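# Store the desk's cryo box in the freezer, shut door

## Task

Carry the cryo box now standing on the desk into the freezer and set it upright on the floor of the freezer's chamber. Then close the freezer door far enough that its gasket keeps it shut. Every other box must stay on the level where it already sits. The freezer is not fixed down and must end no more than about a hand's width from its starting spot. Finally release the box and pull the robot away. The robot must not topple or be left leaning, or the task fails.

## Robot and tools

ROBOT. TidyBot++: a mobile base 0.54 m long, 0.50 m wide and 0.38 m tall on four driven casters, carrying one seven-joint arm that ends in a two-finger gripper. The shoulder sits 0.12 m ahead of the base centre, 0.68 m above the floor. Arm segments: upper arm 0.42 m, forearm 0.31 m, wrist to hand point 0.31 m. Cameras: base_camera (fixed on the base, looking forward) and wrist_camera (fisheye, aimed where the hand points). At the start the arm is folded with the hand pointing down; the hand then pokes up to 0.08 m past the base front and the elbow rises to as much as 1.15 m.

FRAMES. Base frame: origin on the floor below the base centre, x forward, y left, z up, metres. Odometry frame: the base frame as it was when the scene began. hand_pose is the point between the finger pads, in the base frame; its z axis runs out along the fingers and the fingers close along its y axis.

move. One action per call, built from any of these keys:
- base: an object with translate_m (forward positive, -2 to 2 m), strafe_m (left positive, -2 to 2 m), rotate_rad (counter-clockwise from above positive, -6.3 to 6.3 rad). These are offsets from where the base stands when the command begins, along its axes at that moment. The base drives straight to the resulting point.
- joints: absolute targets by name, radians. joint_1_rad (unlimited; turns the whole arm about vertical, positive is clockwise from above, the opposite of rotate_rad), joint_2_rad (shoulder, -2.249 to 2.249; 0 is upper arm vertical, positive leans forward), joint_3_rad (unlimited; twists the upper arm), joint_4_rad (elbow, -2.579 to 2.579; 0 straight, with joint_3_rad at 3.14 negative bends forward), joint_5_rad (unlimited; twists the forearm), joint_6_rad (wrist, -2.099 to 2.099; negative bends the hand forward in the usual posture), joint_7_rad (unlimited; spins the hand, positive counter-clockwise from above when pointing down; at 1.57 the fingers open left and right), gripper_pos (0 fully open to 1 fully closed; pad gap about 85 x (1 - gripper_pos) mm). Unlimited joints go the short way round, so send steps under half a turn.
- target: one list of seven numbers [x, y, z, qw, qx, qy, qz], an absolute hand pose in the base frame, metres then a quaternion. Alongside target, joints may only contain gripper_pos.
- speeds: top-speed caps for this action only: translate_m and strafe_m 0.05 to 0.5 m/s, rotate_rad 0.1 to 1.57 rad/s. For a combined translate and strafe, give the speed under just one of them.
- cameras: list of base_camera, wrist_camera or all; [] for none, omitted for all.
- blocking: true or omitted returns after everything stops; false returns within about half a second while motion continues. A later move overrides only the parts it names.
A call without an action just reports state and images. Unknown keys make a call invalid; out-of-range numbers get it refused, and a refusal or an unrequested stop cancels the rest of your reply's move, wait and finished_scene calls.

wait: seconds from 0 to 10, plus cameras; commands nothing and returns state. stop: brakes all running motion (cameras optional). zoom_image: camera plus region [x0, y0, x1, y1] in image pixels from the top-left, at most 504 by 504. read_manual: section "licences" only, no motion. finished_scene: scene, the current scene's number; ends it for good.

RESULTS. base_status, joint_status and hand_status report how each motion ended: done, moving, off_target (rested away from target, may still push), stopped, contact_stop, time_out, not_followed, torque_fault, limit_stop_at_motor_heat. The move line summarizes (done or the worst word). hand_status is done within 10 mm and 2 degrees; most target moves end off_target within about 3 cm. To correct, add (wanted minus hand_pose) to your last target's x, y, z. hand_target is where the joint targets put the hand; resend it, not hand_pose, to hold still while loaded. joint_positions gives angles; motor_effort gives percent of max with the last action's peak in brackets. base_odometry counts wheel turns (slip included; heading in rad, left positive). base_tilt is in degrees, forward and right positive. on_its_own lists uncommanded behaviour. "joint command not followed" or "pose unreachable" means a self-collision or reach check withheld the arm. Also watch for ARM HIT, MOTOR HOT, OVER-TEMPERATURE FAULT, and scene_time. The pictures line orders the images.

HABITS. The controller picks arm angles itself and may swing the elbow; the arm does not avoid furniture and keeps pushing if blocked. Unreachable poses let the arm wander for up to 10 s. Low forward-pointing poses close to the base often miss or strike the base. A hand pointing down reaches at most about 0.94 m high, only near the base. Loads make the arm sag; apply the correction rather than sending read angles back. Closed fingertips sit about 20 mm beyond the hand point, so keep clear of floors.

AVOID. Tipping: don't drive or turn while the raised arm is caught, don't reach far out from the folded pose over nearby furniture, don't swing a stretched arm sideways; back away or retract to end a lean. Torque faults (joint_1 to joint_4 above 104.5 N m, joint_5 to joint_7 above 51.3 N m) freeze the arm for 10 s. Motor heat from holding loads or straining. Dropping the box, releasing it while it moves, slamming the door, hard hits or shoving the freezer, and squeezing hard on something still resting on a surface. Loose objects may get brief random nudges.

Each tool is called after "Request:" by a JSON object that holds its "name" and its "arguments", one argument or row to a line.

## Session

Request:
{"name": "move", "arguments": {

}}

Scene clock: 0.00 s.
base_odometry: x=+0.000 y=+0.000 heading=+0.000
base_tilt: forward=-0.4 right=+0.0
base_status: not commanded
joint_positions: joint_1_rad=-0.021 joint_2_rad=-0.311 joint_3_rad=+3.161 joint_4_rad=-2.514 joint_5_rad=+0.003 joint_6_rad=-0.880 joint_7_rad=+1.594 gripper_pos=+0.000
joint_status: not commanded
motor_effort: joint_1_rad=+0 joint_2_rad=-3 joint_3_rad=+0 joint_4_rad=+14 joint_5_rad=+0 joint_6_rad=+0 joint_7_rad=+1
hand_pose: x=+0.2622 y=+0.0017 z=+0.5858 quat_wxyz=(-0.002, +0.999, +0.013, +0.029) (m; base frame)
hand_target: x=+0.2621 y=+0.0017 z=+0.5858 quat_wxyz=(-0.002, +0.999, +0.013, +0.029) (m; base frame)
hand_status: not commanded
pictures: base_camera, wrist_camera

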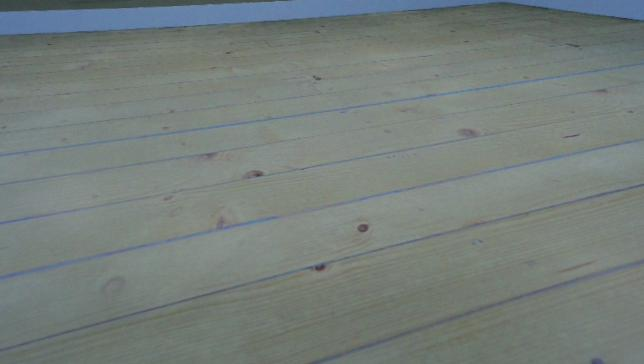

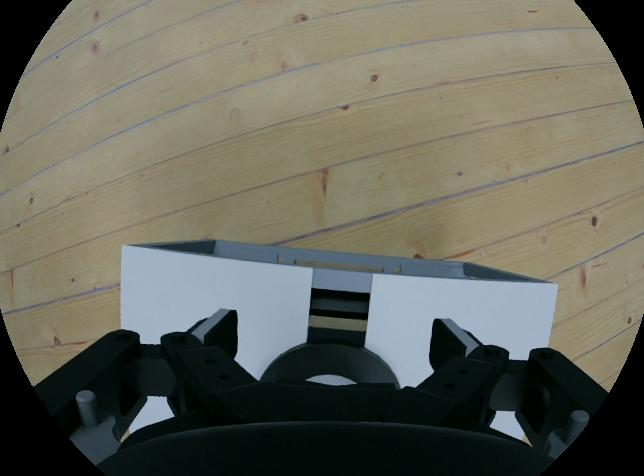

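Request:
{"name": "move", "arguments": {
  "joints": {"joint_6_rad": 0.45}
}}

Request:
{"name": "move", "arguments": {
  "base": {"rotate_rad": 1.4}
}}

Request:
{"name": "move", "arguments": {
  "base": {"rotate_rad": 1.4}
}}

Request:
{"name": "move", "arguments": {
  "base": {"rotate_rad": 1.4}
}}

Scene clock: 12.17 s.
move: done
base_odometry: x=+0.000 y=+0.000 heading=+0.000
base_tilt: forward=-0.5 right=+0.0
base_status: not commanded
joint_positions: joint_1_rad=-0.021 joint_2_rad=-0.311 joint_3_rad=+3.161 joint_4_rad=-2.512 joint_5_rad=+0.003 joint_6_rad=+0.400 joint_7_rad=+1.594 gripper_pos=+0.000
joint_status: all done
motor_effort: joint_1_rad=-1(1) joint_2_rad=-7(9) joint_3_rad=+0(1) joint_4_rad=+19(20) joint_5_rad=+0(0) joint_6_rad=+7(8) joint_7_rad=+1(2)
hand_pose: x=+0.5475 y=+0.0019 z=+0.8261 quat_wxyz=(+0.004, +0.784, +0.009, +0.621) (m; base frame)
hand_target: x=+0.5500 y=+0.0019 z=+0.8400 quat_wxyz=(+0.005, +0.769, +0.009, +0.640) (m; base frame)
hand_status: not commanded
pictures: base_camera, wrist_camera

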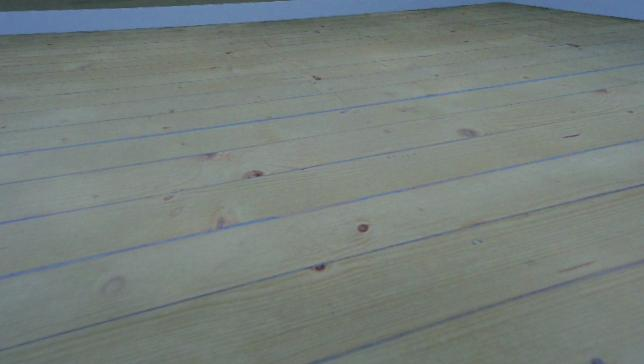

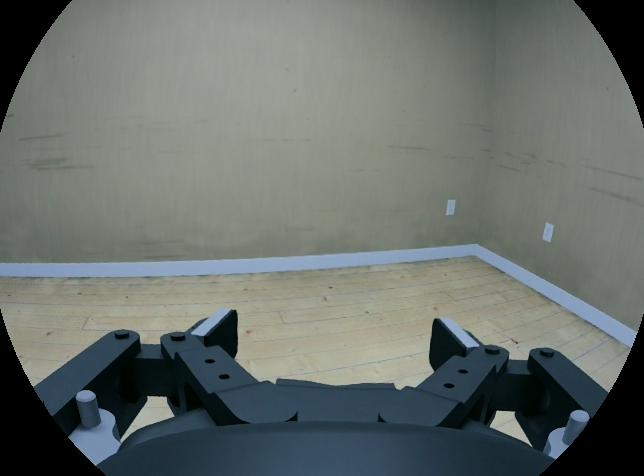

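Scene clock: 14.33 s.
move: done
base_odometry: x=+0.000 y=+0.000 heading=+1.399
base_tilt: forward=-0.3 right=+0.0
base_status: done
joint_positions: joint_1_rad=-0.021 joint_2_rad=-0.311 joint_3_rad=+3.161 joint_4_rad=-2.512 joint_5_rad=+0.003 joint_6_rad=+0.401 joint_7_rad=+1.594 gripper_pos=+0.000
joint_status: not commanded
motor_effort: joint_1_rad=+0(1) joint_2_rad=-7(9) joint_3_rad=+0(2) joint_4_rad=+19(20) joint_5_rad=+0(1) joint_6_rad=+8(8) joint_7_rad=+1(2)
hand_pose: x=+0.5476 y=+0.0019 z=+0.8265 quat_wxyz=(+0.004, +0.783, +0.009, +0.622) (m; base frame)
hand_target: x=+0.5500 y=+0.0019 z=+0.8400 quat_wxyz=(+0.005, +0.769, +0.009, +0.640) (m; base frame)
hand_status: not commanded
pictures: base_camera, wrist_camera

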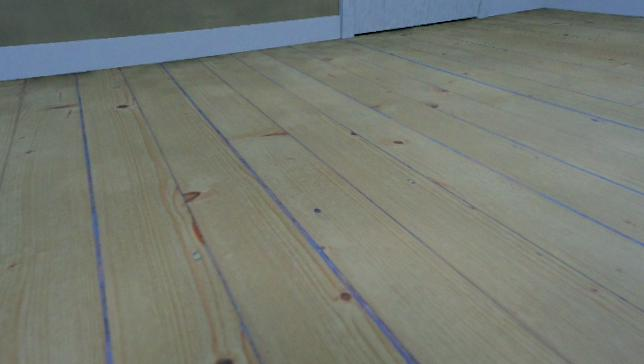

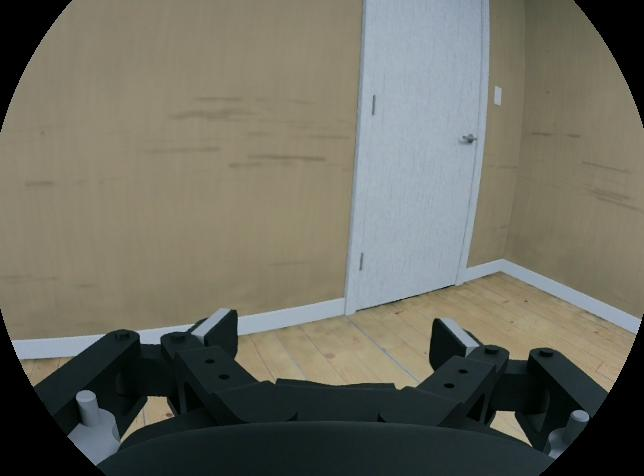

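Scene clock: 16.50 s.
move: done
base_odometry: x=+0.000 y=+0.000 heading=+2.798
base_tilt: forward=-0.4 right=+0.0
base_status: done
joint_positions: joint_1_rad=-0.021 joint_2_rad=-0.311 joint_3_rad=+3.161 joint_4_rad=-2.512 joint_5_rad=+0.003 joint_6_rad=+0.402 joint_7_rad=+1.594 gripper_pos=+0.000
joint_status: not commanded
motor_effort: joint_1_rad=+0(2) joint_2_rad=-7(9) joint_3_rad=+0(2) joint_4_rad=+19(20) joint_5_rad=+0(1) joint_6_rad=+8(8) joint_7_rad=+1(2)
hand_pose: x=+0.5476 y=+0.0019 z=+0.8266 quat_wxyz=(+0.004, +0.783, +0.009, +0.622) (m; base frame)
hand_target: x=+0.5500 y=+0.0019 z=+0.8400 quat_wxyz=(+0.005, +0.769, +0.009, +0.640) (m; base frame)
hand_status: not commanded
pictures: base_camera, wrist_camera

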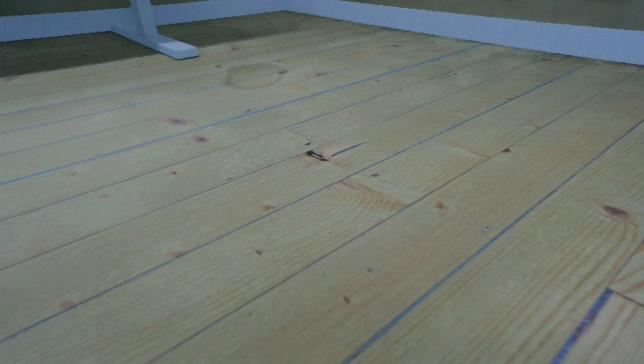

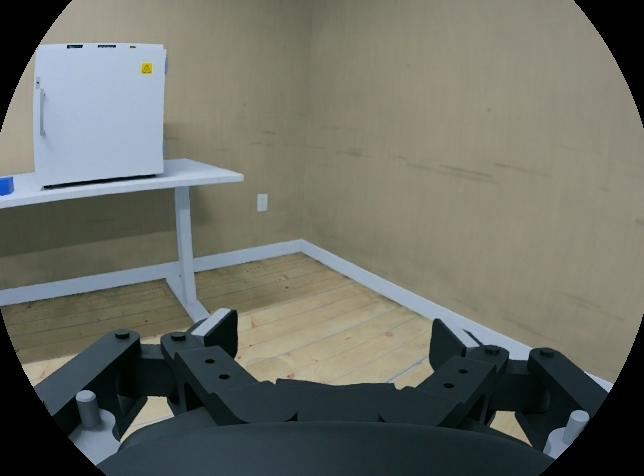

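Scene clock: 18.67 s.
move: done
base_odometry: x=+0.000 y=+0.000 heading=-2.086
base_tilt: forward=-0.4 right=+0.0
base_status: done
joint_positions: joint_1_rad=-0.021 joint_2_rad=-0.311 joint_3_rad=+3.161 joint_4_rad=-2.512 joint_5_rad=+0.003 joint_6_rad=+0.402 joint_7_rad=+1.594 gripper_pos=+0.000
joint_status: not commanded
motor_effort: joint_1_rad=-1(2) joint_2_rad=-8(9) joint_3_rad=+0(2) joint_4_rad=+19(20) joint_5_rad=+0(1) joint_6_rad=+8(8) joint_7_rad=+1(2)
hand_pose: x=+0.5476 y=+0.0019 z=+0.8267 quat_wxyz=(+0.004, +0.783, +0.009, +0.622) (m; base frame)
hand_target: x=+0.5500 y=+0.0019 z=+0.8400 quat_wxyz=(+0.005, +0.769, +0.009, +0.640) (m; base frame)
hand_status: not commanded
pictures: base_camera, wrist_camera

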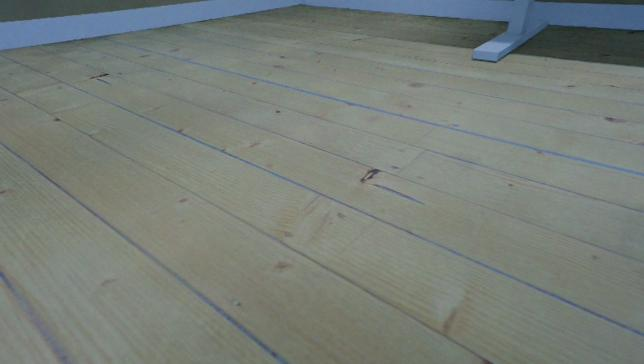

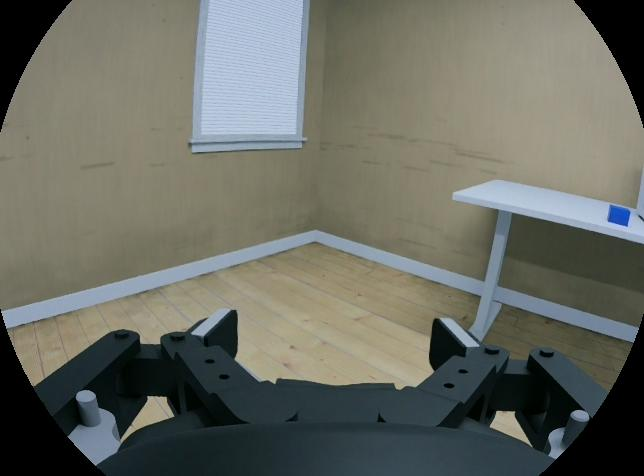

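Request:
{"name": "move", "arguments": {
  "base": {"rotate_rad": -0.7}
}}

Scene clock: 24.37 s.
move: done
base_odometry: x=+0.000 y=+0.000 heading=-2.785
base_tilt: forward=-0.4 right=+0.0
base_status: done
joint_positions: joint_1_rad=-0.021 joint_2_rad=-0.311 joint_3_rad=+3.161 joint_4_rad=-2.512 joint_5_rad=+0.003 joint_6_rad=+0.402 joint_7_rad=+1.594 gripper_pos=+0.000
joint_status: not commanded
motor_effort: joint_1_rad=-1(2) joint_2_rad=-7(9) joint_3_rad=+0(2) joint_4_rad=+20(20) joint_5_rad=+0(1) joint_6_rad=+7(8) joint_7_rad=+1(2)
hand_pose: x=+0.5476 y=+0.0019 z=+0.8267 quat_wxyz=(+0.004, +0.783, +0.009, +0.622) (m; base frame)
hand_target: x=+0.5500 y=+0.0019 z=+0.8400 quat_wxyz=(+0.005, +0.769, +0.009, +0.640) (m; base frame)
hand_status: not commanded
pictures: base_camera, wrist_camera

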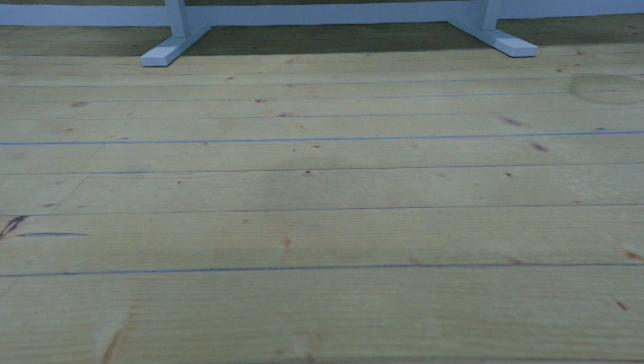

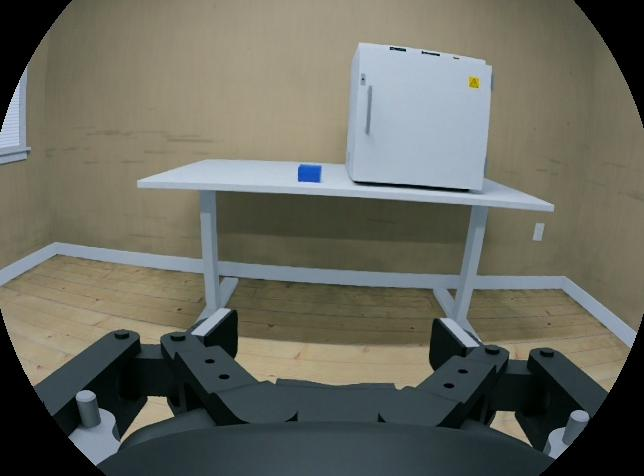

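Request:
{"name": "zoom_image", "arguments": {
  "camera": "wrist_camera",
  "region": [270, 20, 570, 240]
}}

Scaled by 1.680.

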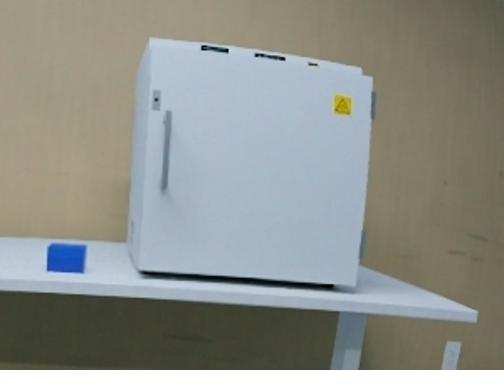

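Request:
{"name": "move", "arguments": {
  "base": {"translate_m": 0.55, "strafe_m": -0.25, "rotate_rad": 0.036}
}}

Scene clock: 71.00 s.
move: done
base_odometry: x=-0.603 y=+0.043 heading=-2.750
base_tilt: forward=-0.4 right=+0.0
base_status: done
joint_positions: joint_1_rad=-0.021 joint_2_rad=-0.311 joint_3_rad=+3.161 joint_4_rad=-2.512 joint_5_rad=+0.003 joint_6_rad=+0.403 joint_7_rad=+1.594 gripper_pos=+0.000
joint_status: not commanded
motor_effort: joint_1_rad=+0(2) joint_2_rad=-7(9) joint_3_rad=+0(3) joint_4_rad=+19(21) joint_5_rad=+0(1) joint_6_rad=+8(8) joint_7_rad=+2(2)
hand_pose: x=+0.5477 y=+0.0020 z=+0.8273 quat_wxyz=(+0.004, +0.782, +0.009, +0.623) (m; base frame)
hand_target: x=+0.5500 y=+0.0019 z=+0.8400 quat_wxyz=(+0.005, +0.769, +0.009, +0.640) (m; base frame)
hand_status: not commanded
pictures: base_camera, wrist_camera

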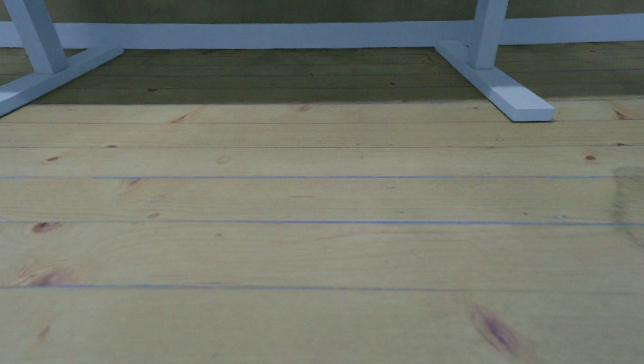

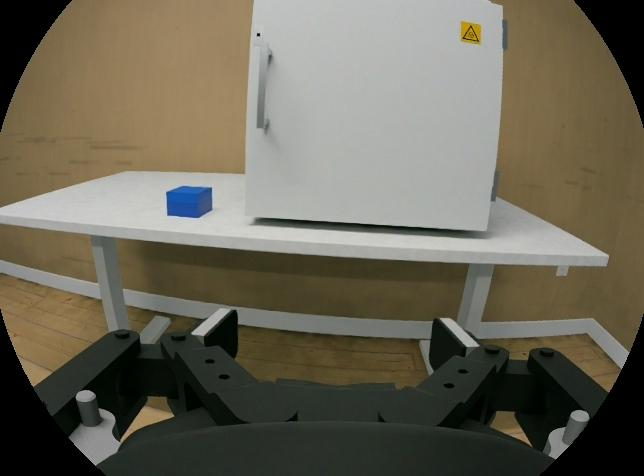

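Request:
{"name": "zoom_image", "arguments": {
  "camera": "wrist_camera",
  "region": [150, 0, 350, 260]
}}

Request:
{"name": "zoom_image", "arguments": {
  "camera": "wrist_camera",
  "region": [350, 0, 620, 280]
}}

Scaled by 1.938.

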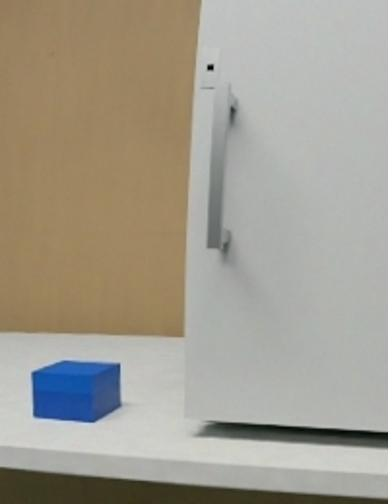

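Scaled by 1.800.

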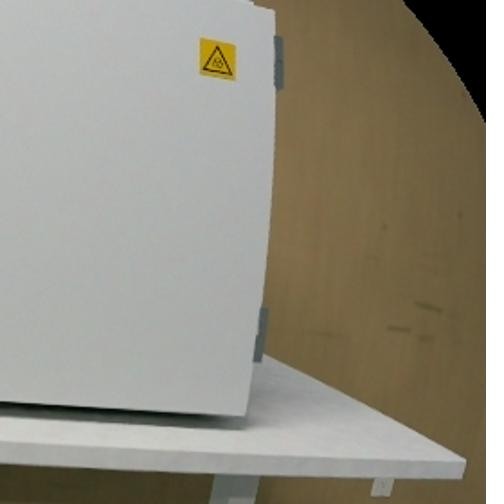

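Request:
{"name": "move", "arguments": {
  "joints": {"joint_1_rad": 0, "joint_2_rad": -0.3, "joint_3_rad": 3.1416, "joint_4_rad": -2.135, "joint_5_rad": 0, "joint_6_rad": 0.265, "joint_7_rad": 1.5708}
}}

Scene clock: 140.20 s.
move: done
base_odometry: x=-0.603 y=+0.043 heading=-2.750
base_tilt: forward=-0.4 right=+0.0
base_status: not commanded
joint_positions: joint_1_rad=-0.021 joint_2_rad=-0.311 joint_3_rad=+3.161 joint_4_rad=-2.142 joint_5_rad=+0.003 joint_6_rad=+0.308 joint_7_rad=+1.594 gripper_pos=+0.000
joint_status: all done
motor_effort: joint_1_rad=+0(1) joint_2_rad=-10(11) joint_3_rad=+0(1) joint_4_rad=+22(23) joint_5_rad=+0(1) joint_6_rad=+8(9) joint_7_rad=+1(2)
hand_pose: x=+0.6051 y=+0.0010 z=+1.0163 quat_wxyz=(+0.006, +0.690, +0.008, +0.724) (m; base frame)
hand_target: x=+0.6094 y=+0.0013 z=+1.0019 quat_wxyz=(+0.000, +0.707, +0.000, +0.707) (m; base frame)
hand_status: not commanded
pictures: base_camera, wrist_camera

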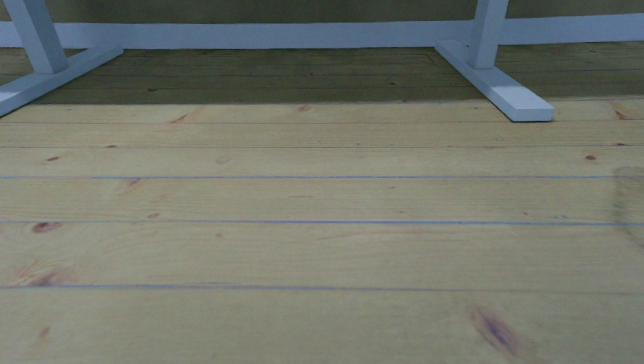

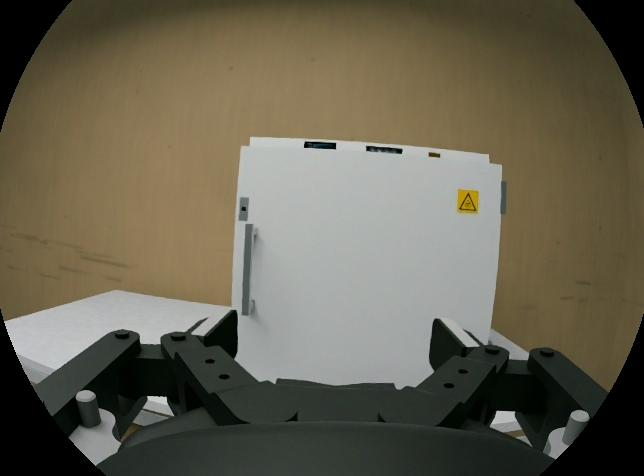

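Request:
{"name": "move", "arguments": {
  "base": {"translate_m": 0.25, "strafe_m": 0.11},
  "joints": {"joint_7_rad": 1.52},
  "cameras": ["wrist_camera"]
}}

Scene clock: 249.37 s.
move: done
base_odometry: x=-0.792 y=-0.155 heading=-2.750
base_tilt: forward=-0.5 right=+0.0
base_status: done
joint_positions: joint_1_rad=-0.020 joint_2_rad=-0.296 joint_3_rad=+3.159 joint_4_rad=-2.140 joint_5_rad=+0.003 joint_6_rad=+0.303 joint_7_rad=+1.545 gripper_pos=+0.000
joint_status: all done
motor_effort: joint_1_rad=+0(1) joint_2_rad=-11(15) joint_3_rad=+0(2) joint_4_rad=+22(23) joint_5_rad=+0(1) joint_6_rad=+8(8) joint_7_rad=+1(2)
hand_pose: x=+0.6103 y=+0.0015 z=+1.0088 quat_wxyz=(-0.012, +0.696, -0.009, +0.717) (m; base frame)
hand_target: x=+0.6094 y=+0.0013 z=+1.0019 quat_wxyz=(-0.018, +0.707, -0.018, +0.707) (m; base frame)
hand_status: not commanded
pictures: wrist_camera

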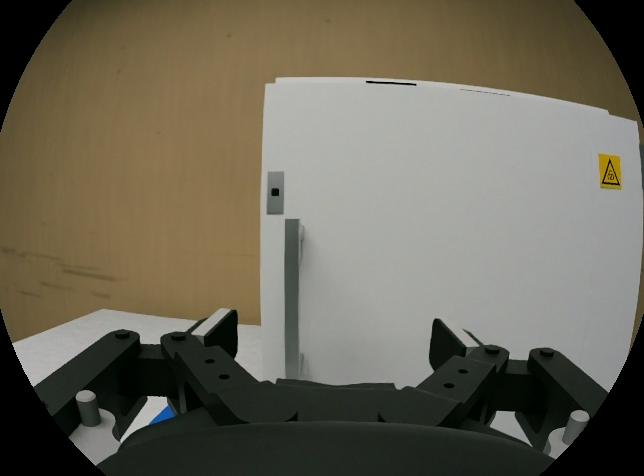

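Request:
{"name": "zoom_image", "arguments": {
  "camera": "wrist_camera",
  "region": [220, 150, 420, 400]
}}

Scaled by 2.016.

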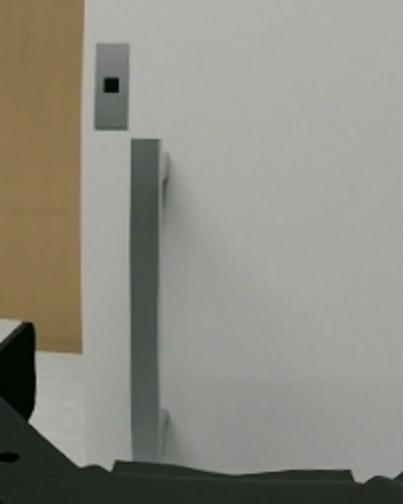

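Request:
{"name": "move", "arguments": {
  "base": {"translate_m": 0.09, "strafe_m": 0.03},
  "speeds": {"translate_m": 0.2},
  "cameras": ["wrist_camera"]
}}

Scene clock: 277.27 s.
move: done
base_odometry: x=-0.864 y=-0.217 heading=-2.750
base_tilt: forward=-0.4 right=+0.0
base_status: done
joint_positions: joint_1_rad=-0.020 joint_2_rad=-0.298 joint_3_rad=+3.159 joint_4_rad=-2.140 joint_5_rad=+0.003 joint_6_rad=+0.302 joint_7_rad=+1.545 gripper_pos=+0.000
joint_status: not commanded
motor_effort: joint_1_rad=+0(2) joint_2_rad=-11(14) joint_3_rad=+0(2) joint_4_rad=+22(23) joint_5_rad=+0(0) joint_6_rad=+8(8) joint_7_rad=+0(2)
hand_pose: x=+0.6097 y=+0.0012 z=+1.0097 quat_wxyz=(-0.011, +0.696, -0.009, +0.718) (m; base frame)
hand_target: x=+0.6094 y=+0.0013 z=+1.0019 quat_wxyz=(-0.018, +0.707, -0.018, +0.707) (m; base frame)
hand_status: not commanded
pictures: wrist_camera

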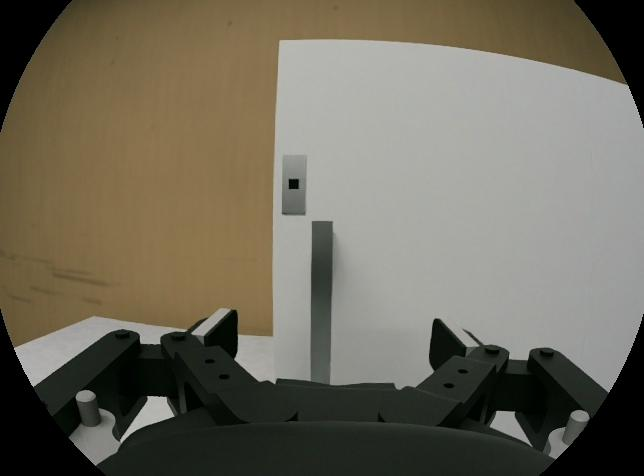

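Request:
{"name": "zoom_image", "arguments": {
  "camera": "wrist_camera",
  "region": [220, 140, 440, 400]
}}

Scaled by 1.938.

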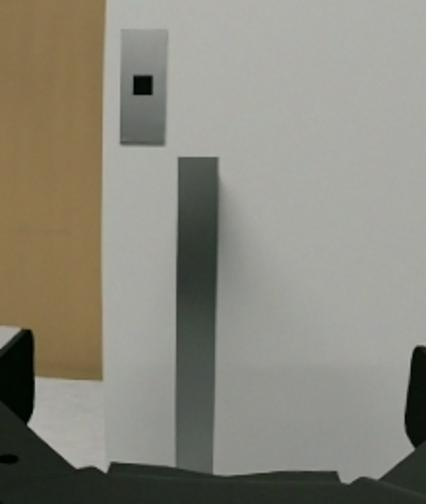

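Request:
{"name": "move", "arguments": {
  "base": {"translate_m": 0.045, "strafe_m": 0.006},
  "speeds": {"translate_m": 0.1},
  "cameras": ["wrist_camera"]
}}

Request:
{"name": "zoom_image", "arguments": {
  "camera": "wrist_camera",
  "region": [200, 100, 460, 420]
}}

Scene clock: 311.00 s.
move: done
base_odometry: x=-0.903 y=-0.240 heading=-2.750
base_tilt: forward=-0.5 right=+0.0
base_status: done
joint_positions: joint_1_rad=-0.020 joint_2_rad=-0.298 joint_3_rad=+3.159 joint_4_rad=-2.140 joint_5_rad=+0.003 joint_6_rad=+0.302 joint_7_rad=+1.545 gripper_pos=+0.000
joint_status: not commanded
motor_effort: joint_1_rad=-1(1) joint_2_rad=-11(14) joint_3_rad=-1(1) joint_4_rad=+23(23) joint_5_rad=+0(0) joint_6_rad=+8(8) joint_7_rad=+1(2)
hand_pose: x=+0.6095 y=+0.0012 z=+1.0099 quat_wxyz=(-0.011, +0.696, -0.009, +0.718) (m; base frame)
hand_target: x=+0.6094 y=+0.0013 z=+1.0019 quat_wxyz=(-0.018, +0.707, -0.018, +0.707) (m; base frame)
hand_status: not commanded
pictures: wrist_camera

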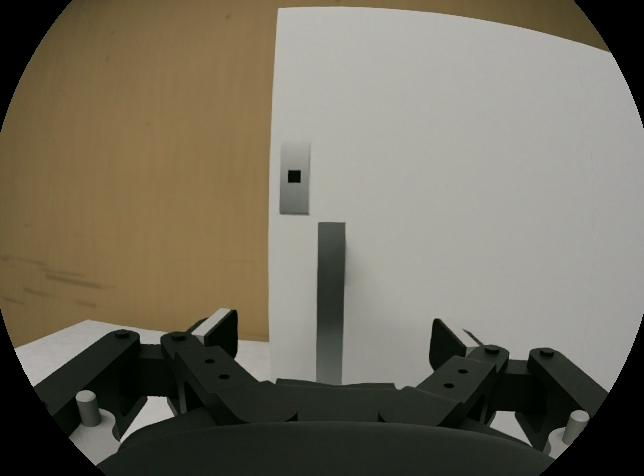

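Scaled by 1.575.

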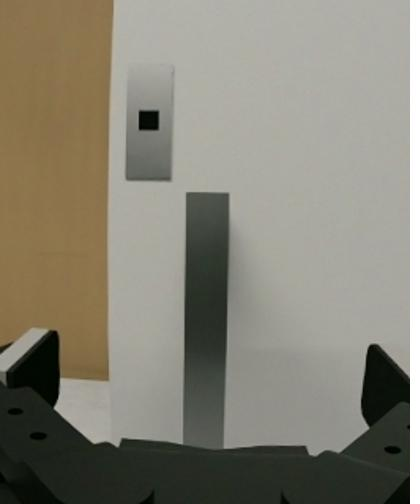

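Request:
{"name": "move", "arguments": {
  "joints": {"gripper_pos": 1.0},
  "cameras": ["wrist_camera"]
}}

Scene clock: 321.03 s.
move: off_target
base_odometry: x=-0.903 y=-0.240 heading=-2.750
base_tilt: forward=-0.5 right=+0.0
base_status: not commanded
joint_positions: joint_1_rad=-0.017 joint_2_rad=-0.299 joint_3_rad=+3.154 joint_4_rad=-2.140 joint_5_rad=+0.003 joint_6_rad=+0.301 joint_7_rad=+1.545 gripper_pos=+0.914
joint_status: gripper_pos off_target (ended at +0.914, target +1.000)
motor_effort: joint_1_rad=+1(5) joint_2_rad=-10(11) joint_3_rad=+2(6) joint_4_rad=+22(24) joint_5_rad=-2(2) joint_6_rad=+8(8) joint_7_rad=-1(2)
hand_pose: x=+0.6092 y=+0.0030 z=+1.0100 quat_wxyz=(-0.012, +0.696, -0.007, +0.718) (m; base frame)
hand_target: x=+0.6094 y=+0.0013 z=+1.0019 quat_wxyz=(-0.018, +0.707, -0.018, +0.707) (m; base frame)
hand_status: not commanded
pictures: wrist_camera

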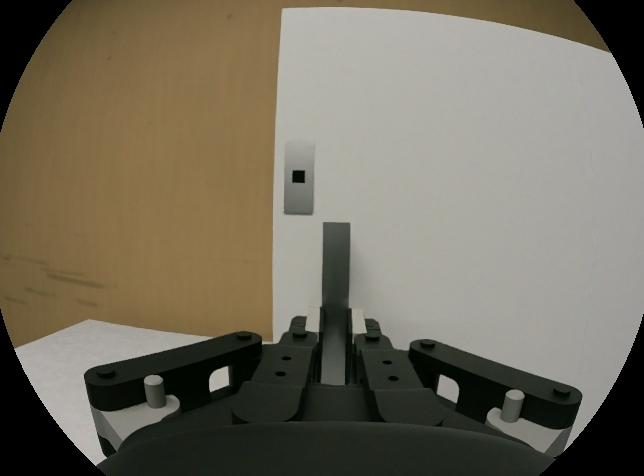

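Request:
{"name": "move", "arguments": {
  "base": {"translate_m": -0.04},
  "speeds": {"translate_m": 0.05},
  "cameras": ["wrist_camera"]
}}

Scene clock: 341.67 s.
move: done
base_odometry: x=-0.867 y=-0.224 heading=-2.750
base_tilt: forward=-0.5 right=+0.0
base_status: done
joint_positions: joint_1_rad=-0.010 joint_2_rad=-0.292 joint_3_rad=+3.153 joint_4_rad=-2.133 joint_5_rad=+0.003 joint_6_rad=+0.299 joint_7_rad=+1.545 gripper_pos=+0.914
joint_status: not commanded
motor_effort: joint_1_rad=-1(3) joint_2_rad=-13(18) joint_3_rad=-1(4) joint_4_rad=+22(24) joint_5_rad=-2(2) joint_6_rad=+8(9) joint_7_rad=+0(1)
hand_pose: x=+0.6122 y=+0.0000 z=+1.0100 quat_wxyz=(-0.009, +0.697, -0.009, +0.717) (m; base frame)
hand_target: x=+0.6094 y=+0.0013 z=+1.0019 quat_wxyz=(-0.018, +0.707, -0.018, +0.707) (m; base frame)
hand_status: not commanded
pictures: wrist_camera

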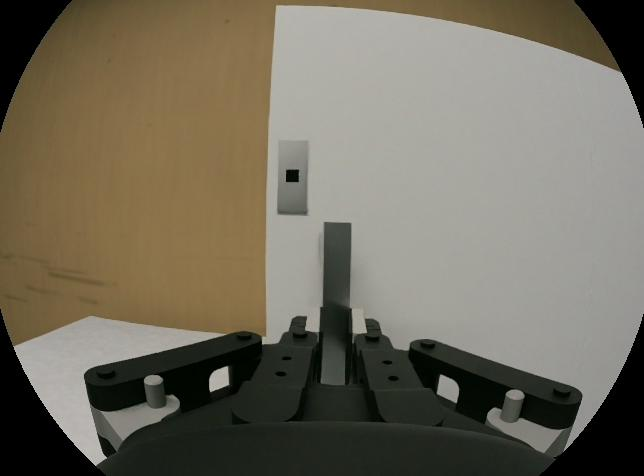

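Request:
{"name": "move", "arguments": {
  "base": {"translate_m": -0.051, "strafe_m": -0.176, "rotate_rad": 0.25},
  "speeds": {"translate_m": 0.08, "rotate_rad": 0.11},
  "cameras": ["wrist_camera"]
}}

Scene clock: 352.37 s.
move: done
base_odometry: x=-0.887 y=-0.042 heading=-2.499
base_tilt: forward=-0.5 right=-0.1
base_status: done
joint_positions: joint_1_rad=+0.006 joint_2_rad=-0.292 joint_3_rad=+3.146 joint_4_rad=-2.133 joint_5_rad=+0.003 joint_6_rad=+0.299 joint_7_rad=+1.545 gripper_pos=+0.914
joint_status: not commanded
motor_effort: joint_1_rad=-4(8) joint_2_rad=-10(14) joint_3_rad=-4(8) joint_4_rad=+22(23) joint_5_rad=+0(3) joint_6_rad=+7(8) joint_7_rad=+0(1)
hand_pose: x=+0.6120 y=-0.0040 z=+1.0099 quat_wxyz=(-0.005, +0.697, -0.012, +0.717) (m; base frame)
hand_target: x=+0.6094 y=+0.0013 z=+1.0019 quat_wxyz=(-0.018, +0.707, -0.018, +0.707) (m; base frame)
hand_status: not commanded
pictures: wrist_camera

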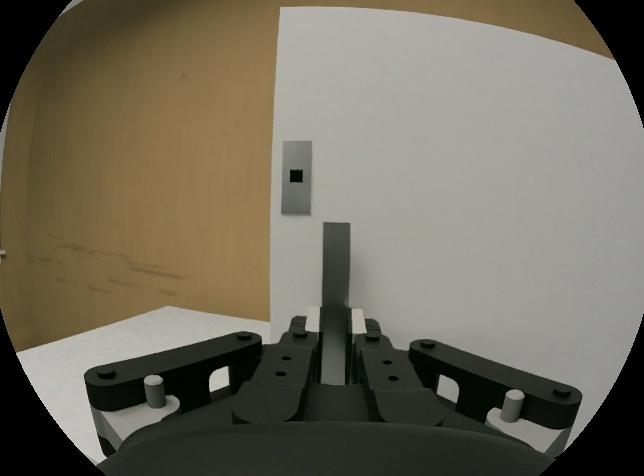

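Request:
{"name": "move", "arguments": {
  "base": {"translate_m": -0.091, "strafe_m": -0.18, "rotate_rad": 0.25},
  "speeds": {"translate_m": 0.12, "rotate_rad": 0.15},
  "cameras": ["wrist_camera"]
}}

Request:
{"name": "move", "arguments": {
  "base": {"translate_m": -0.091, "strafe_m": -0.176, "rotate_rad": 0.25},
  "speeds": {"translate_m": 0.12, "rotate_rad": 0.15},
  "cameras": ["wrist_camera"]
}}

Scene clock: 366.97 s.
move: done
base_odometry: x=-0.922 y=+0.157 heading=-2.249
base_tilt: forward=-0.5 right=+0.0
base_status: done
joint_positions: joint_1_rad=+0.017 joint_2_rad=-0.292 joint_3_rad=+3.158 joint_4_rad=-2.132 joint_5_rad=+0.003 joint_6_rad=+0.298 joint_7_rad=+1.545 gripper_pos=+0.914
joint_status: not commanded
motor_effort: joint_1_rad=-5(9) joint_2_rad=-12(14) joint_3_rad=-5(10) joint_4_rad=+22(24) joint_5_rad=-1(2) joint_6_rad=+8(9) joint_7_rad=-1(1)
hand_pose: x=+0.6119 y=-0.0162 z=+1.0099 quat_wxyz=(+0.001, +0.697, -0.021, +0.717) (m; base frame)
hand_target: x=+0.6094 y=+0.0013 z=+1.0019 quat_wxyz=(-0.018, +0.707, -0.018, +0.707) (m; base frame)
hand_status: not commanded
pictures: wrist_camera

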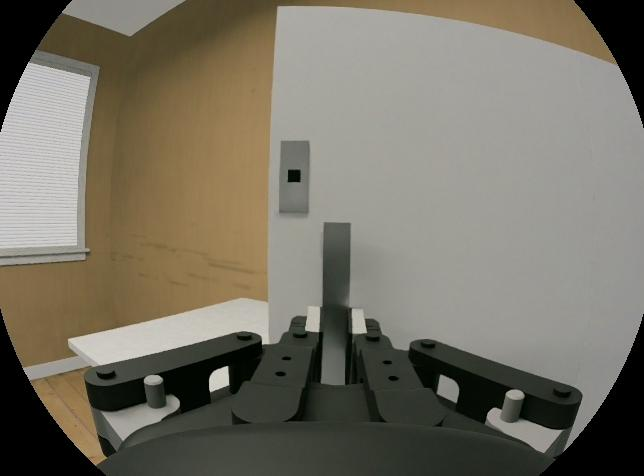

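Scene clock: 369.13 s.
move: done
base_odometry: x=-1.002 y=+0.338 heading=-1.998
base_tilt: forward=-0.5 right=+0.1
base_status: done
joint_positions: joint_1_rad=+0.030 joint_2_rad=-0.292 joint_3_rad=+3.173 joint_4_rad=-2.132 joint_5_rad=+0.003 joint_6_rad=+0.297 joint_7_rad=+1.545 gripper_pos=+0.914
joint_status: not commanded
motor_effort: joint_1_rad=-10(12) joint_2_rad=-14(15) joint_3_rad=-12(15) joint_4_rad=+22(23) joint_5_rad=+1(2) joint_6_rad=+8(9) joint_7_rad=-1(2)
hand_pose: x=+0.6115 y=-0.0307 z=+1.0099 quat_wxyz=(+0.010, +0.696, -0.032, +0.717) (m; base frame)
hand_target: x=+0.6094 y=+0.0013 z=+1.0019 quat_wxyz=(-0.018, +0.707, -0.018, +0.707) (m; base frame)
hand_status: not commanded
pictures: wrist_camera

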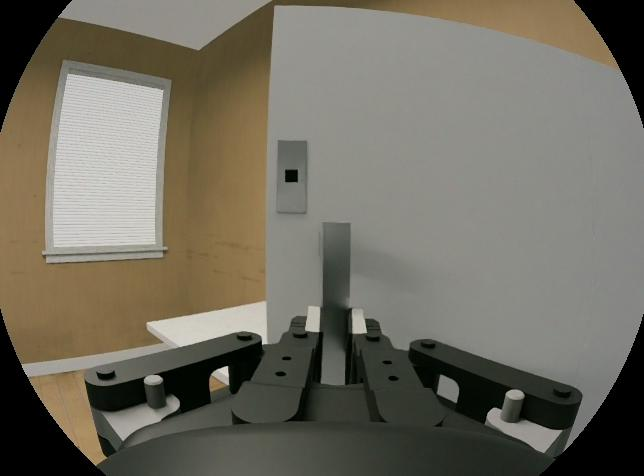

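Request:
{"name": "move", "arguments": {
  "base": {"translate_m": -0.089, "strafe_m": -0.212, "rotate_rad": 0.25},
  "speeds": {"translate_m": 0.14, "rotate_rad": 0.15},
  "cameras": []
}}

Request:
{"name": "move", "arguments": {
  "base": {"translate_m": -0.089, "strafe_m": -0.192, "rotate_rad": 0.25},
  "speeds": {"translate_m": 0.13, "rotate_rad": 0.15},
  "cameras": ["wrist_camera"]
}}

Scene clock: 392.30 s.
move: done
base_odometry: x=-1.158 y=+0.507 heading=-1.748
base_tilt: forward=-0.4 right=+0.0
base_status: done
joint_positions: joint_1_rad=+0.014 joint_2_rad=-0.292 joint_3_rad=+3.157 joint_4_rad=-2.132 joint_5_rad=+0.003 joint_6_rad=+0.296 joint_7_rad=+1.545 gripper_pos=+0.914
joint_status: not commanded
motor_effort: joint_1_rad=-2(11) joint_2_rad=-12(15) joint_3_rad=-2(13) joint_4_rad=+22(24) joint_5_rad=-1(3) joint_6_rad=+8(9) joint_7_rad=-1(2)
hand_pose: x=+0.6119 y=-0.0142 z=+1.0100 quat_wxyz=(+0.000, +0.697, -0.020, +0.717) (m; base frame)
hand_target: x=+0.6094 y=+0.0013 z=+1.0019 quat_wxyz=(-0.018, +0.707, -0.018, +0.707) (m; base frame)
hand_status: not commanded
pictures: none
No camera images: "cameras" was empty.

Scene clock: 394.57 s.
move: done
base_odometry: x=-1.332 y=+0.628 heading=-1.497
base_tilt: forward=-0.5 right=+0.0
base_status: done
joint_positions: joint_1_rad=+0.017 joint_2_rad=-0.292 joint_3_rad=+3.159 joint_4_rad=-2.132 joint_5_rad=+0.003 joint_6_rad=+0.296 joint_7_rad=+1.545 gripper_pos=+0.914
joint_status: not commanded
motor_effort: joint_1_rad=-1(10) joint_2_rad=-12(14) joint_3_rad=-1(11) joint_4_rad=+22(24) joint_5_rad=-2(2) joint_6_rad=+8(9) joint_7_rad=-1(1)
hand_pose: x=+0.6119 y=-0.0166 z=+1.0099 quat_wxyz=(+0.002, +0.697, -0.021, +0.717) (m; base frame)
hand_target: x=+0.6094 y=+0.0013 z=+1.0019 quat_wxyz=(-0.018, +0.707, -0.018, +0.707) (m; base frame)
hand_status: not commanded
pictures: wrist_camera

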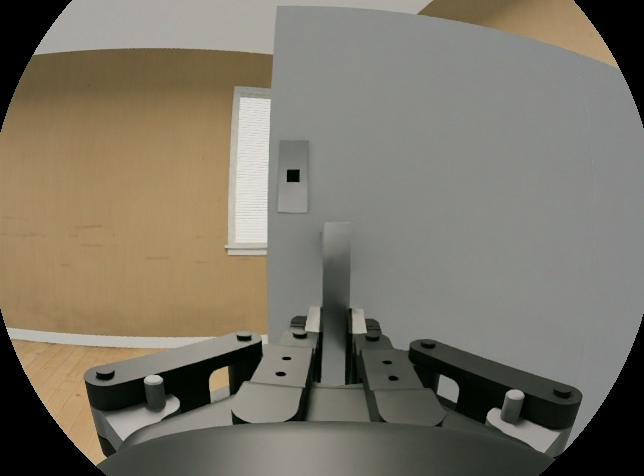

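Request:
{"name": "move", "arguments": {
  "base": {"translate_m": -0.089, "strafe_m": -0.2, "rotate_rad": 0.25},
  "speeds": {"translate_m": 0.14, "rotate_rad": 0.15},
  "cameras": ["wrist_camera"]
}}

Request:
{"name": "move", "arguments": {
  "base": {"translate_m": -0.05, "strafe_m": -0.115, "rotate_rad": 0.15},
  "speeds": {"translate_m": 0.13, "rotate_rad": 0.15},
  "cameras": ["wrist_camera"]
}}

Scene clock: 408.90 s.
move: done
base_odometry: x=-1.538 y=+0.702 heading=-1.247
base_tilt: forward=-0.4 right=+0.0
base_status: done
joint_positions: joint_1_rad=+0.012 joint_2_rad=-0.292 joint_3_rad=+3.154 joint_4_rad=-2.131 joint_5_rad=+0.003 joint_6_rad=+0.295 joint_7_rad=+1.545 gripper_pos=+0.914
joint_status: not commanded
motor_effort: joint_1_rad=-7(9) joint_2_rad=-12(14) joint_3_rad=-8(11) joint_4_rad=+22(24) joint_5_rad=+0(3) joint_6_rad=+8(9) joint_7_rad=-1(1)
hand_pose: x=+0.6120 y=-0.0115 z=+1.0099 quat_wxyz=(-0.001, +0.697, -0.018, +0.717) (m; base frame)
hand_target: x=+0.6094 y=+0.0013 z=+1.0019 quat_wxyz=(-0.018, +0.707, -0.018, +0.707) (m; base frame)
hand_status: not commanded
pictures: wrist_camera

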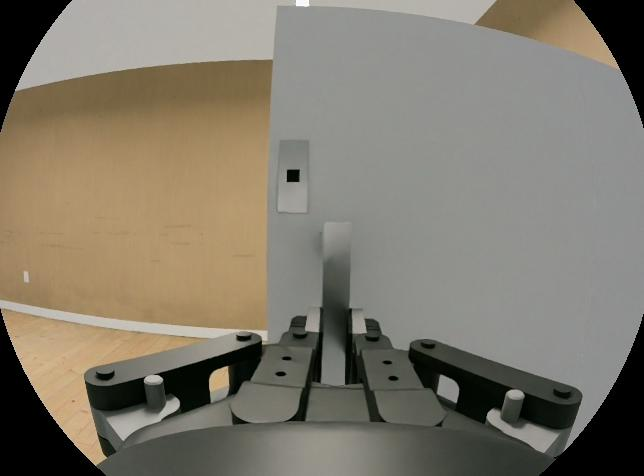

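Scene clock: 410.40 s.
move: done
base_odometry: x=-1.663 y=+0.713 heading=-1.096
base_tilt: forward=-0.4 right=+0.0
base_status: done
joint_positions: joint_1_rad=+0.010 joint_2_rad=-0.293 joint_3_rad=+3.152 joint_4_rad=-2.131 joint_5_rad=+0.003 joint_6_rad=+0.295 joint_7_rad=+1.545 gripper_pos=+0.914
joint_status: not commanded
motor_effort: joint_1_rad=-1(8) joint_2_rad=-11(14) joint_3_rad=+0(9) joint_4_rad=+22(23) joint_5_rad=-1(3) joint_6_rad=+8(9) joint_7_rad=-1(1)
hand_pose: x=+0.6120 y=-0.0093 z=+1.0098 quat_wxyz=(-0.002, +0.697, -0.016, +0.717) (m; base frame)
hand_target: x=+0.6094 y=+0.0013 z=+1.0019 quat_wxyz=(-0.018, +0.707, -0.018, +0.707) (m; base frame)
hand_status: not commanded
pictures: wrist_camera

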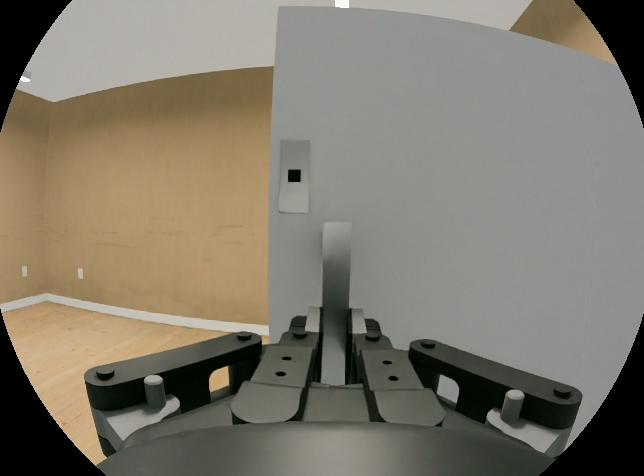

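Request:
{"name": "move", "arguments": {
  "joints": {"gripper_pos": 0},
  "cameras": []
}}

Request:
{"name": "move", "arguments": {
  "base": {"translate_m": -0.15},
  "cameras": ["wrist_camera"]
}}

Request:
{"name": "move", "arguments": {
  "base": {"strafe_m": 0.6},
  "joints": {"joint_6_rad": -0.265},
  "cameras": ["wrist_camera"]
}}

Request:
{"name": "move", "arguments": {
  "base": {"translate_m": 1.508, "strafe_m": -0.253, "rotate_rad": -1.654},
  "speeds": {"rotate_rad": 0.5},
  "cameras": ["wrist_camera", "base_camera"]
}}

Scene clock: 453.83 s.
move: done
base_odometry: x=-1.663 y=+0.713 heading=-1.096
base_tilt: forward=-0.5 right=+0.0
base_status: not commanded
joint_positions: joint_1_rad=+0.010 joint_2_rad=-0.293 joint_3_rad=+3.152 joint_4_rad=-2.131 joint_5_rad=+0.003 joint_6_rad=+0.295 joint_7_rad=+1.545 gripper_pos=+0.000
joint_status: all done
motor_effort: joint_1_rad=+0(2) joint_2_rad=-12(12) joint_3_rad=+0(2) joint_4_rad=+23(23) joint_5_rad=+0(2) joint_6_rad=+8(8) joint_7_rad=+1(2)
hand_pose: x=+0.6120 y=-0.0093 z=+1.0098 quat_wxyz=(-0.002, +0.697, -0.016, +0.717) (m; base frame)
hand_target: x=+0.6094 y=+0.0013 z=+1.0019 quat_wxyz=(-0.018, +0.707, -0.018, +0.707) (m; base frame)
hand_status: not commanded
pictures: none
No camera images: "cameras" was empty.

Scene clock: 456.87 s.
move: time_out
base_odometry: x=-1.718 y=+0.822 heading=-1.093
base_tilt: forward=-0.5 right=-0.1
base_status: translate_m time_out (by the wheels' count: -0.122 of -0.150)
joint_positions: joint_1_rad=+0.009 joint_2_rad=-0.306 joint_3_rad=+3.149 joint_4_rad=-2.133 joint_5_rad=+0.003 joint_6_rad=+0.290 joint_7_rad=+1.545 gripper_pos=+0.000
joint_status: not commanded
motor_effort: joint_1_rad=-1(6) joint_2_rad=-10(23) joint_3_rad=-1(8) joint_4_rad=+22(31) joint_5_rad=+0(1) joint_6_rad=+8(11) joint_7_rad=+1(2)
hand_pose: x=+0.6075 y=-0.0069 z=+1.0141 quat_wxyz=(-0.004, +0.695, -0.014, +0.719) (m; base frame)
hand_target: x=+0.6094 y=+0.0013 z=+1.0019 quat_wxyz=(-0.018, +0.707, -0.018, +0.707) (m; base frame)
hand_status: not commanded
pictures: wrist_camera

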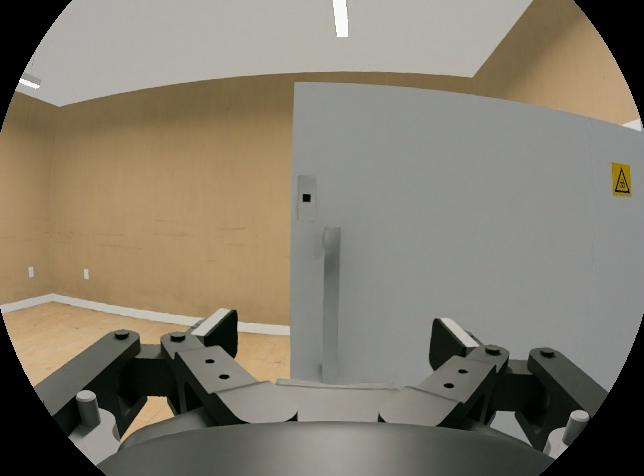

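not run: a stop that you did not command came earlier in this reply.

not run: a stop that you did not command came earlier in this reply.

Request:
{"name": "move", "arguments": {
  "base": {"translate_m": 0.03, "strafe_m": 0.6},
  "joints": {"joint_6_rad": -0.265},
  "cameras": ["wrist_camera"]
}}

Scene clock: 469.67 s.
move: time_out
base_odometry: x=-1.174 y=+1.070 heading=-1.093
base_tilt: forward=-0.4 right=+0.0
base_status: translate_m time_out (by the wheels' count: +0.030 of +0.030); strafe_m time_out (by the wheels' count: +0.598 of +0.600)
joint_positions: joint_1_rad=+0.009 joint_2_rad=-0.305 joint_3_rad=+3.148 joint_4_rad=-2.134 joint_5_rad=+0.003 joint_6_rad=-0.226 joint_7_rad=+1.545 gripper_pos=+0.000
joint_status: all done
motor_effort: joint_1_rad=-1(2) joint_2_rad=-9(12) joint_3_rad=-1(3) joint_4_rad=+22(24) joint_5_rad=+0(0) joint_6_rad=+7(9) joint_7_rad=+1(2)
hand_pose: x=+0.5722 y=-0.0059 z=+0.8581 quat_wxyz=(-0.003, +0.856, -0.017, +0.517) (m; base frame)
hand_target: x=+0.5668 y=+0.0013 z=+0.8445 quat_wxyz=(-0.013, +0.867, -0.022, +0.497) (m; base frame)
hand_status: not commanded
pictures: wrist_camera

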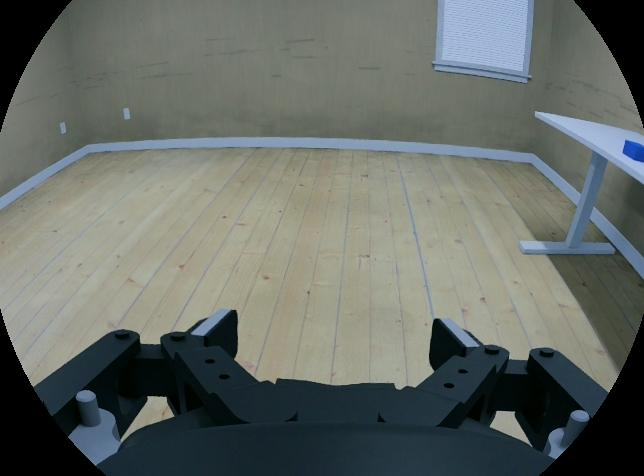

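Request:
{"name": "move", "arguments": {
  "base": {"translate_m": 1.45, "strafe_m": -0.256, "rotate_rad": -1.657},
  "speeds": {"rotate_rad": 0.5}
}}

Scene clock: 480.50 s.
move: done
base_odometry: x=-0.734 y=-0.336 heading=-2.751
base_tilt: forward=-0.4 right=-0.1
base_status: done
joint_positions: joint_1_rad=+0.009 joint_2_rad=-0.305 joint_3_rad=+3.148 joint_4_rad=-2.134 joint_5_rad=+0.003 joint_6_rad=-0.227 joint_7_rad=+1.545 gripper_pos=+0.000
joint_status: not commanded
motor_effort: joint_1_rad=-1(1) joint_2_rad=-10(11) joint_3_rad=-1(2) joint_4_rad=+22(23) joint_5_rad=+0(1) joint_6_rad=+7(7) joint_7_rad=+1(2)
hand_pose: x=+0.5720 y=-0.0059 z=+0.8580 quat_wxyz=(-0.003, +0.856, -0.017, +0.517) (m; base frame)
hand_target: x=+0.5668 y=+0.0013 z=+0.8445 quat_wxyz=(-0.013, +0.867, -0.022, +0.497) (m; base frame)
hand_status: not commanded
pictures: base_camera, wrist_camera

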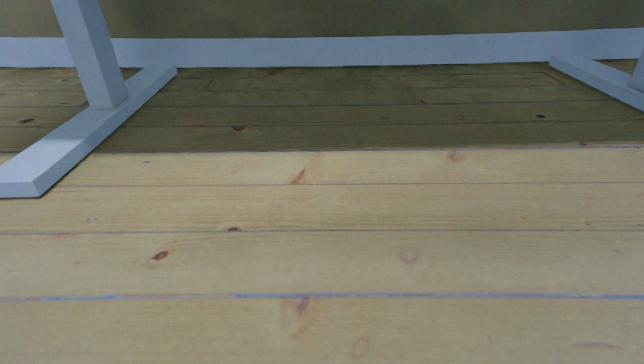

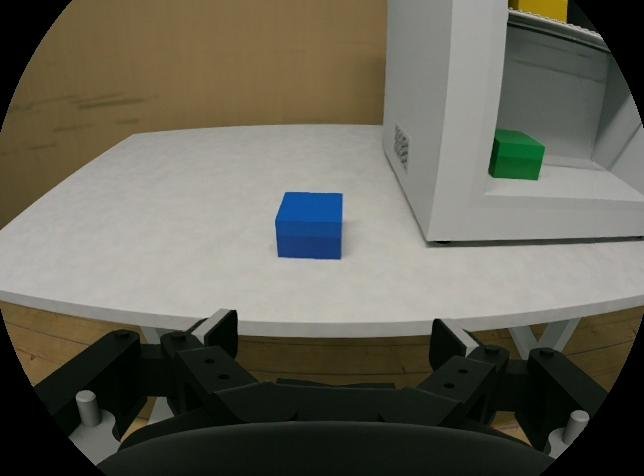

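Request:
{"name": "zoom_image", "arguments": {
  "camera": "wrist_camera",
  "region": [240, 150, 400, 290]
}}

Request:
{"name": "zoom_image", "arguments": {
  "camera": "wrist_camera",
  "region": [380, 0, 644, 260]
}}

Scaled by 3.150.

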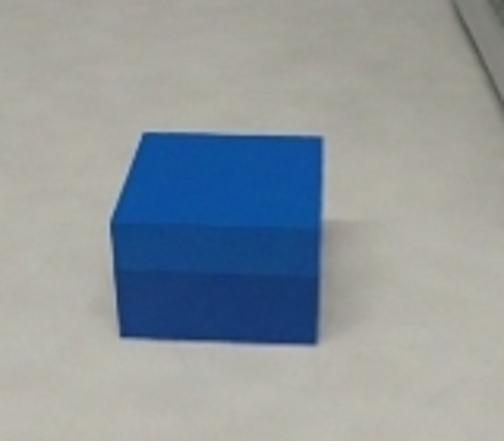

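Scaled by 1.909.

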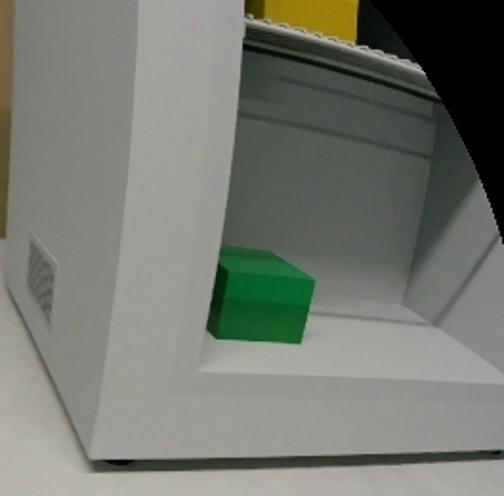

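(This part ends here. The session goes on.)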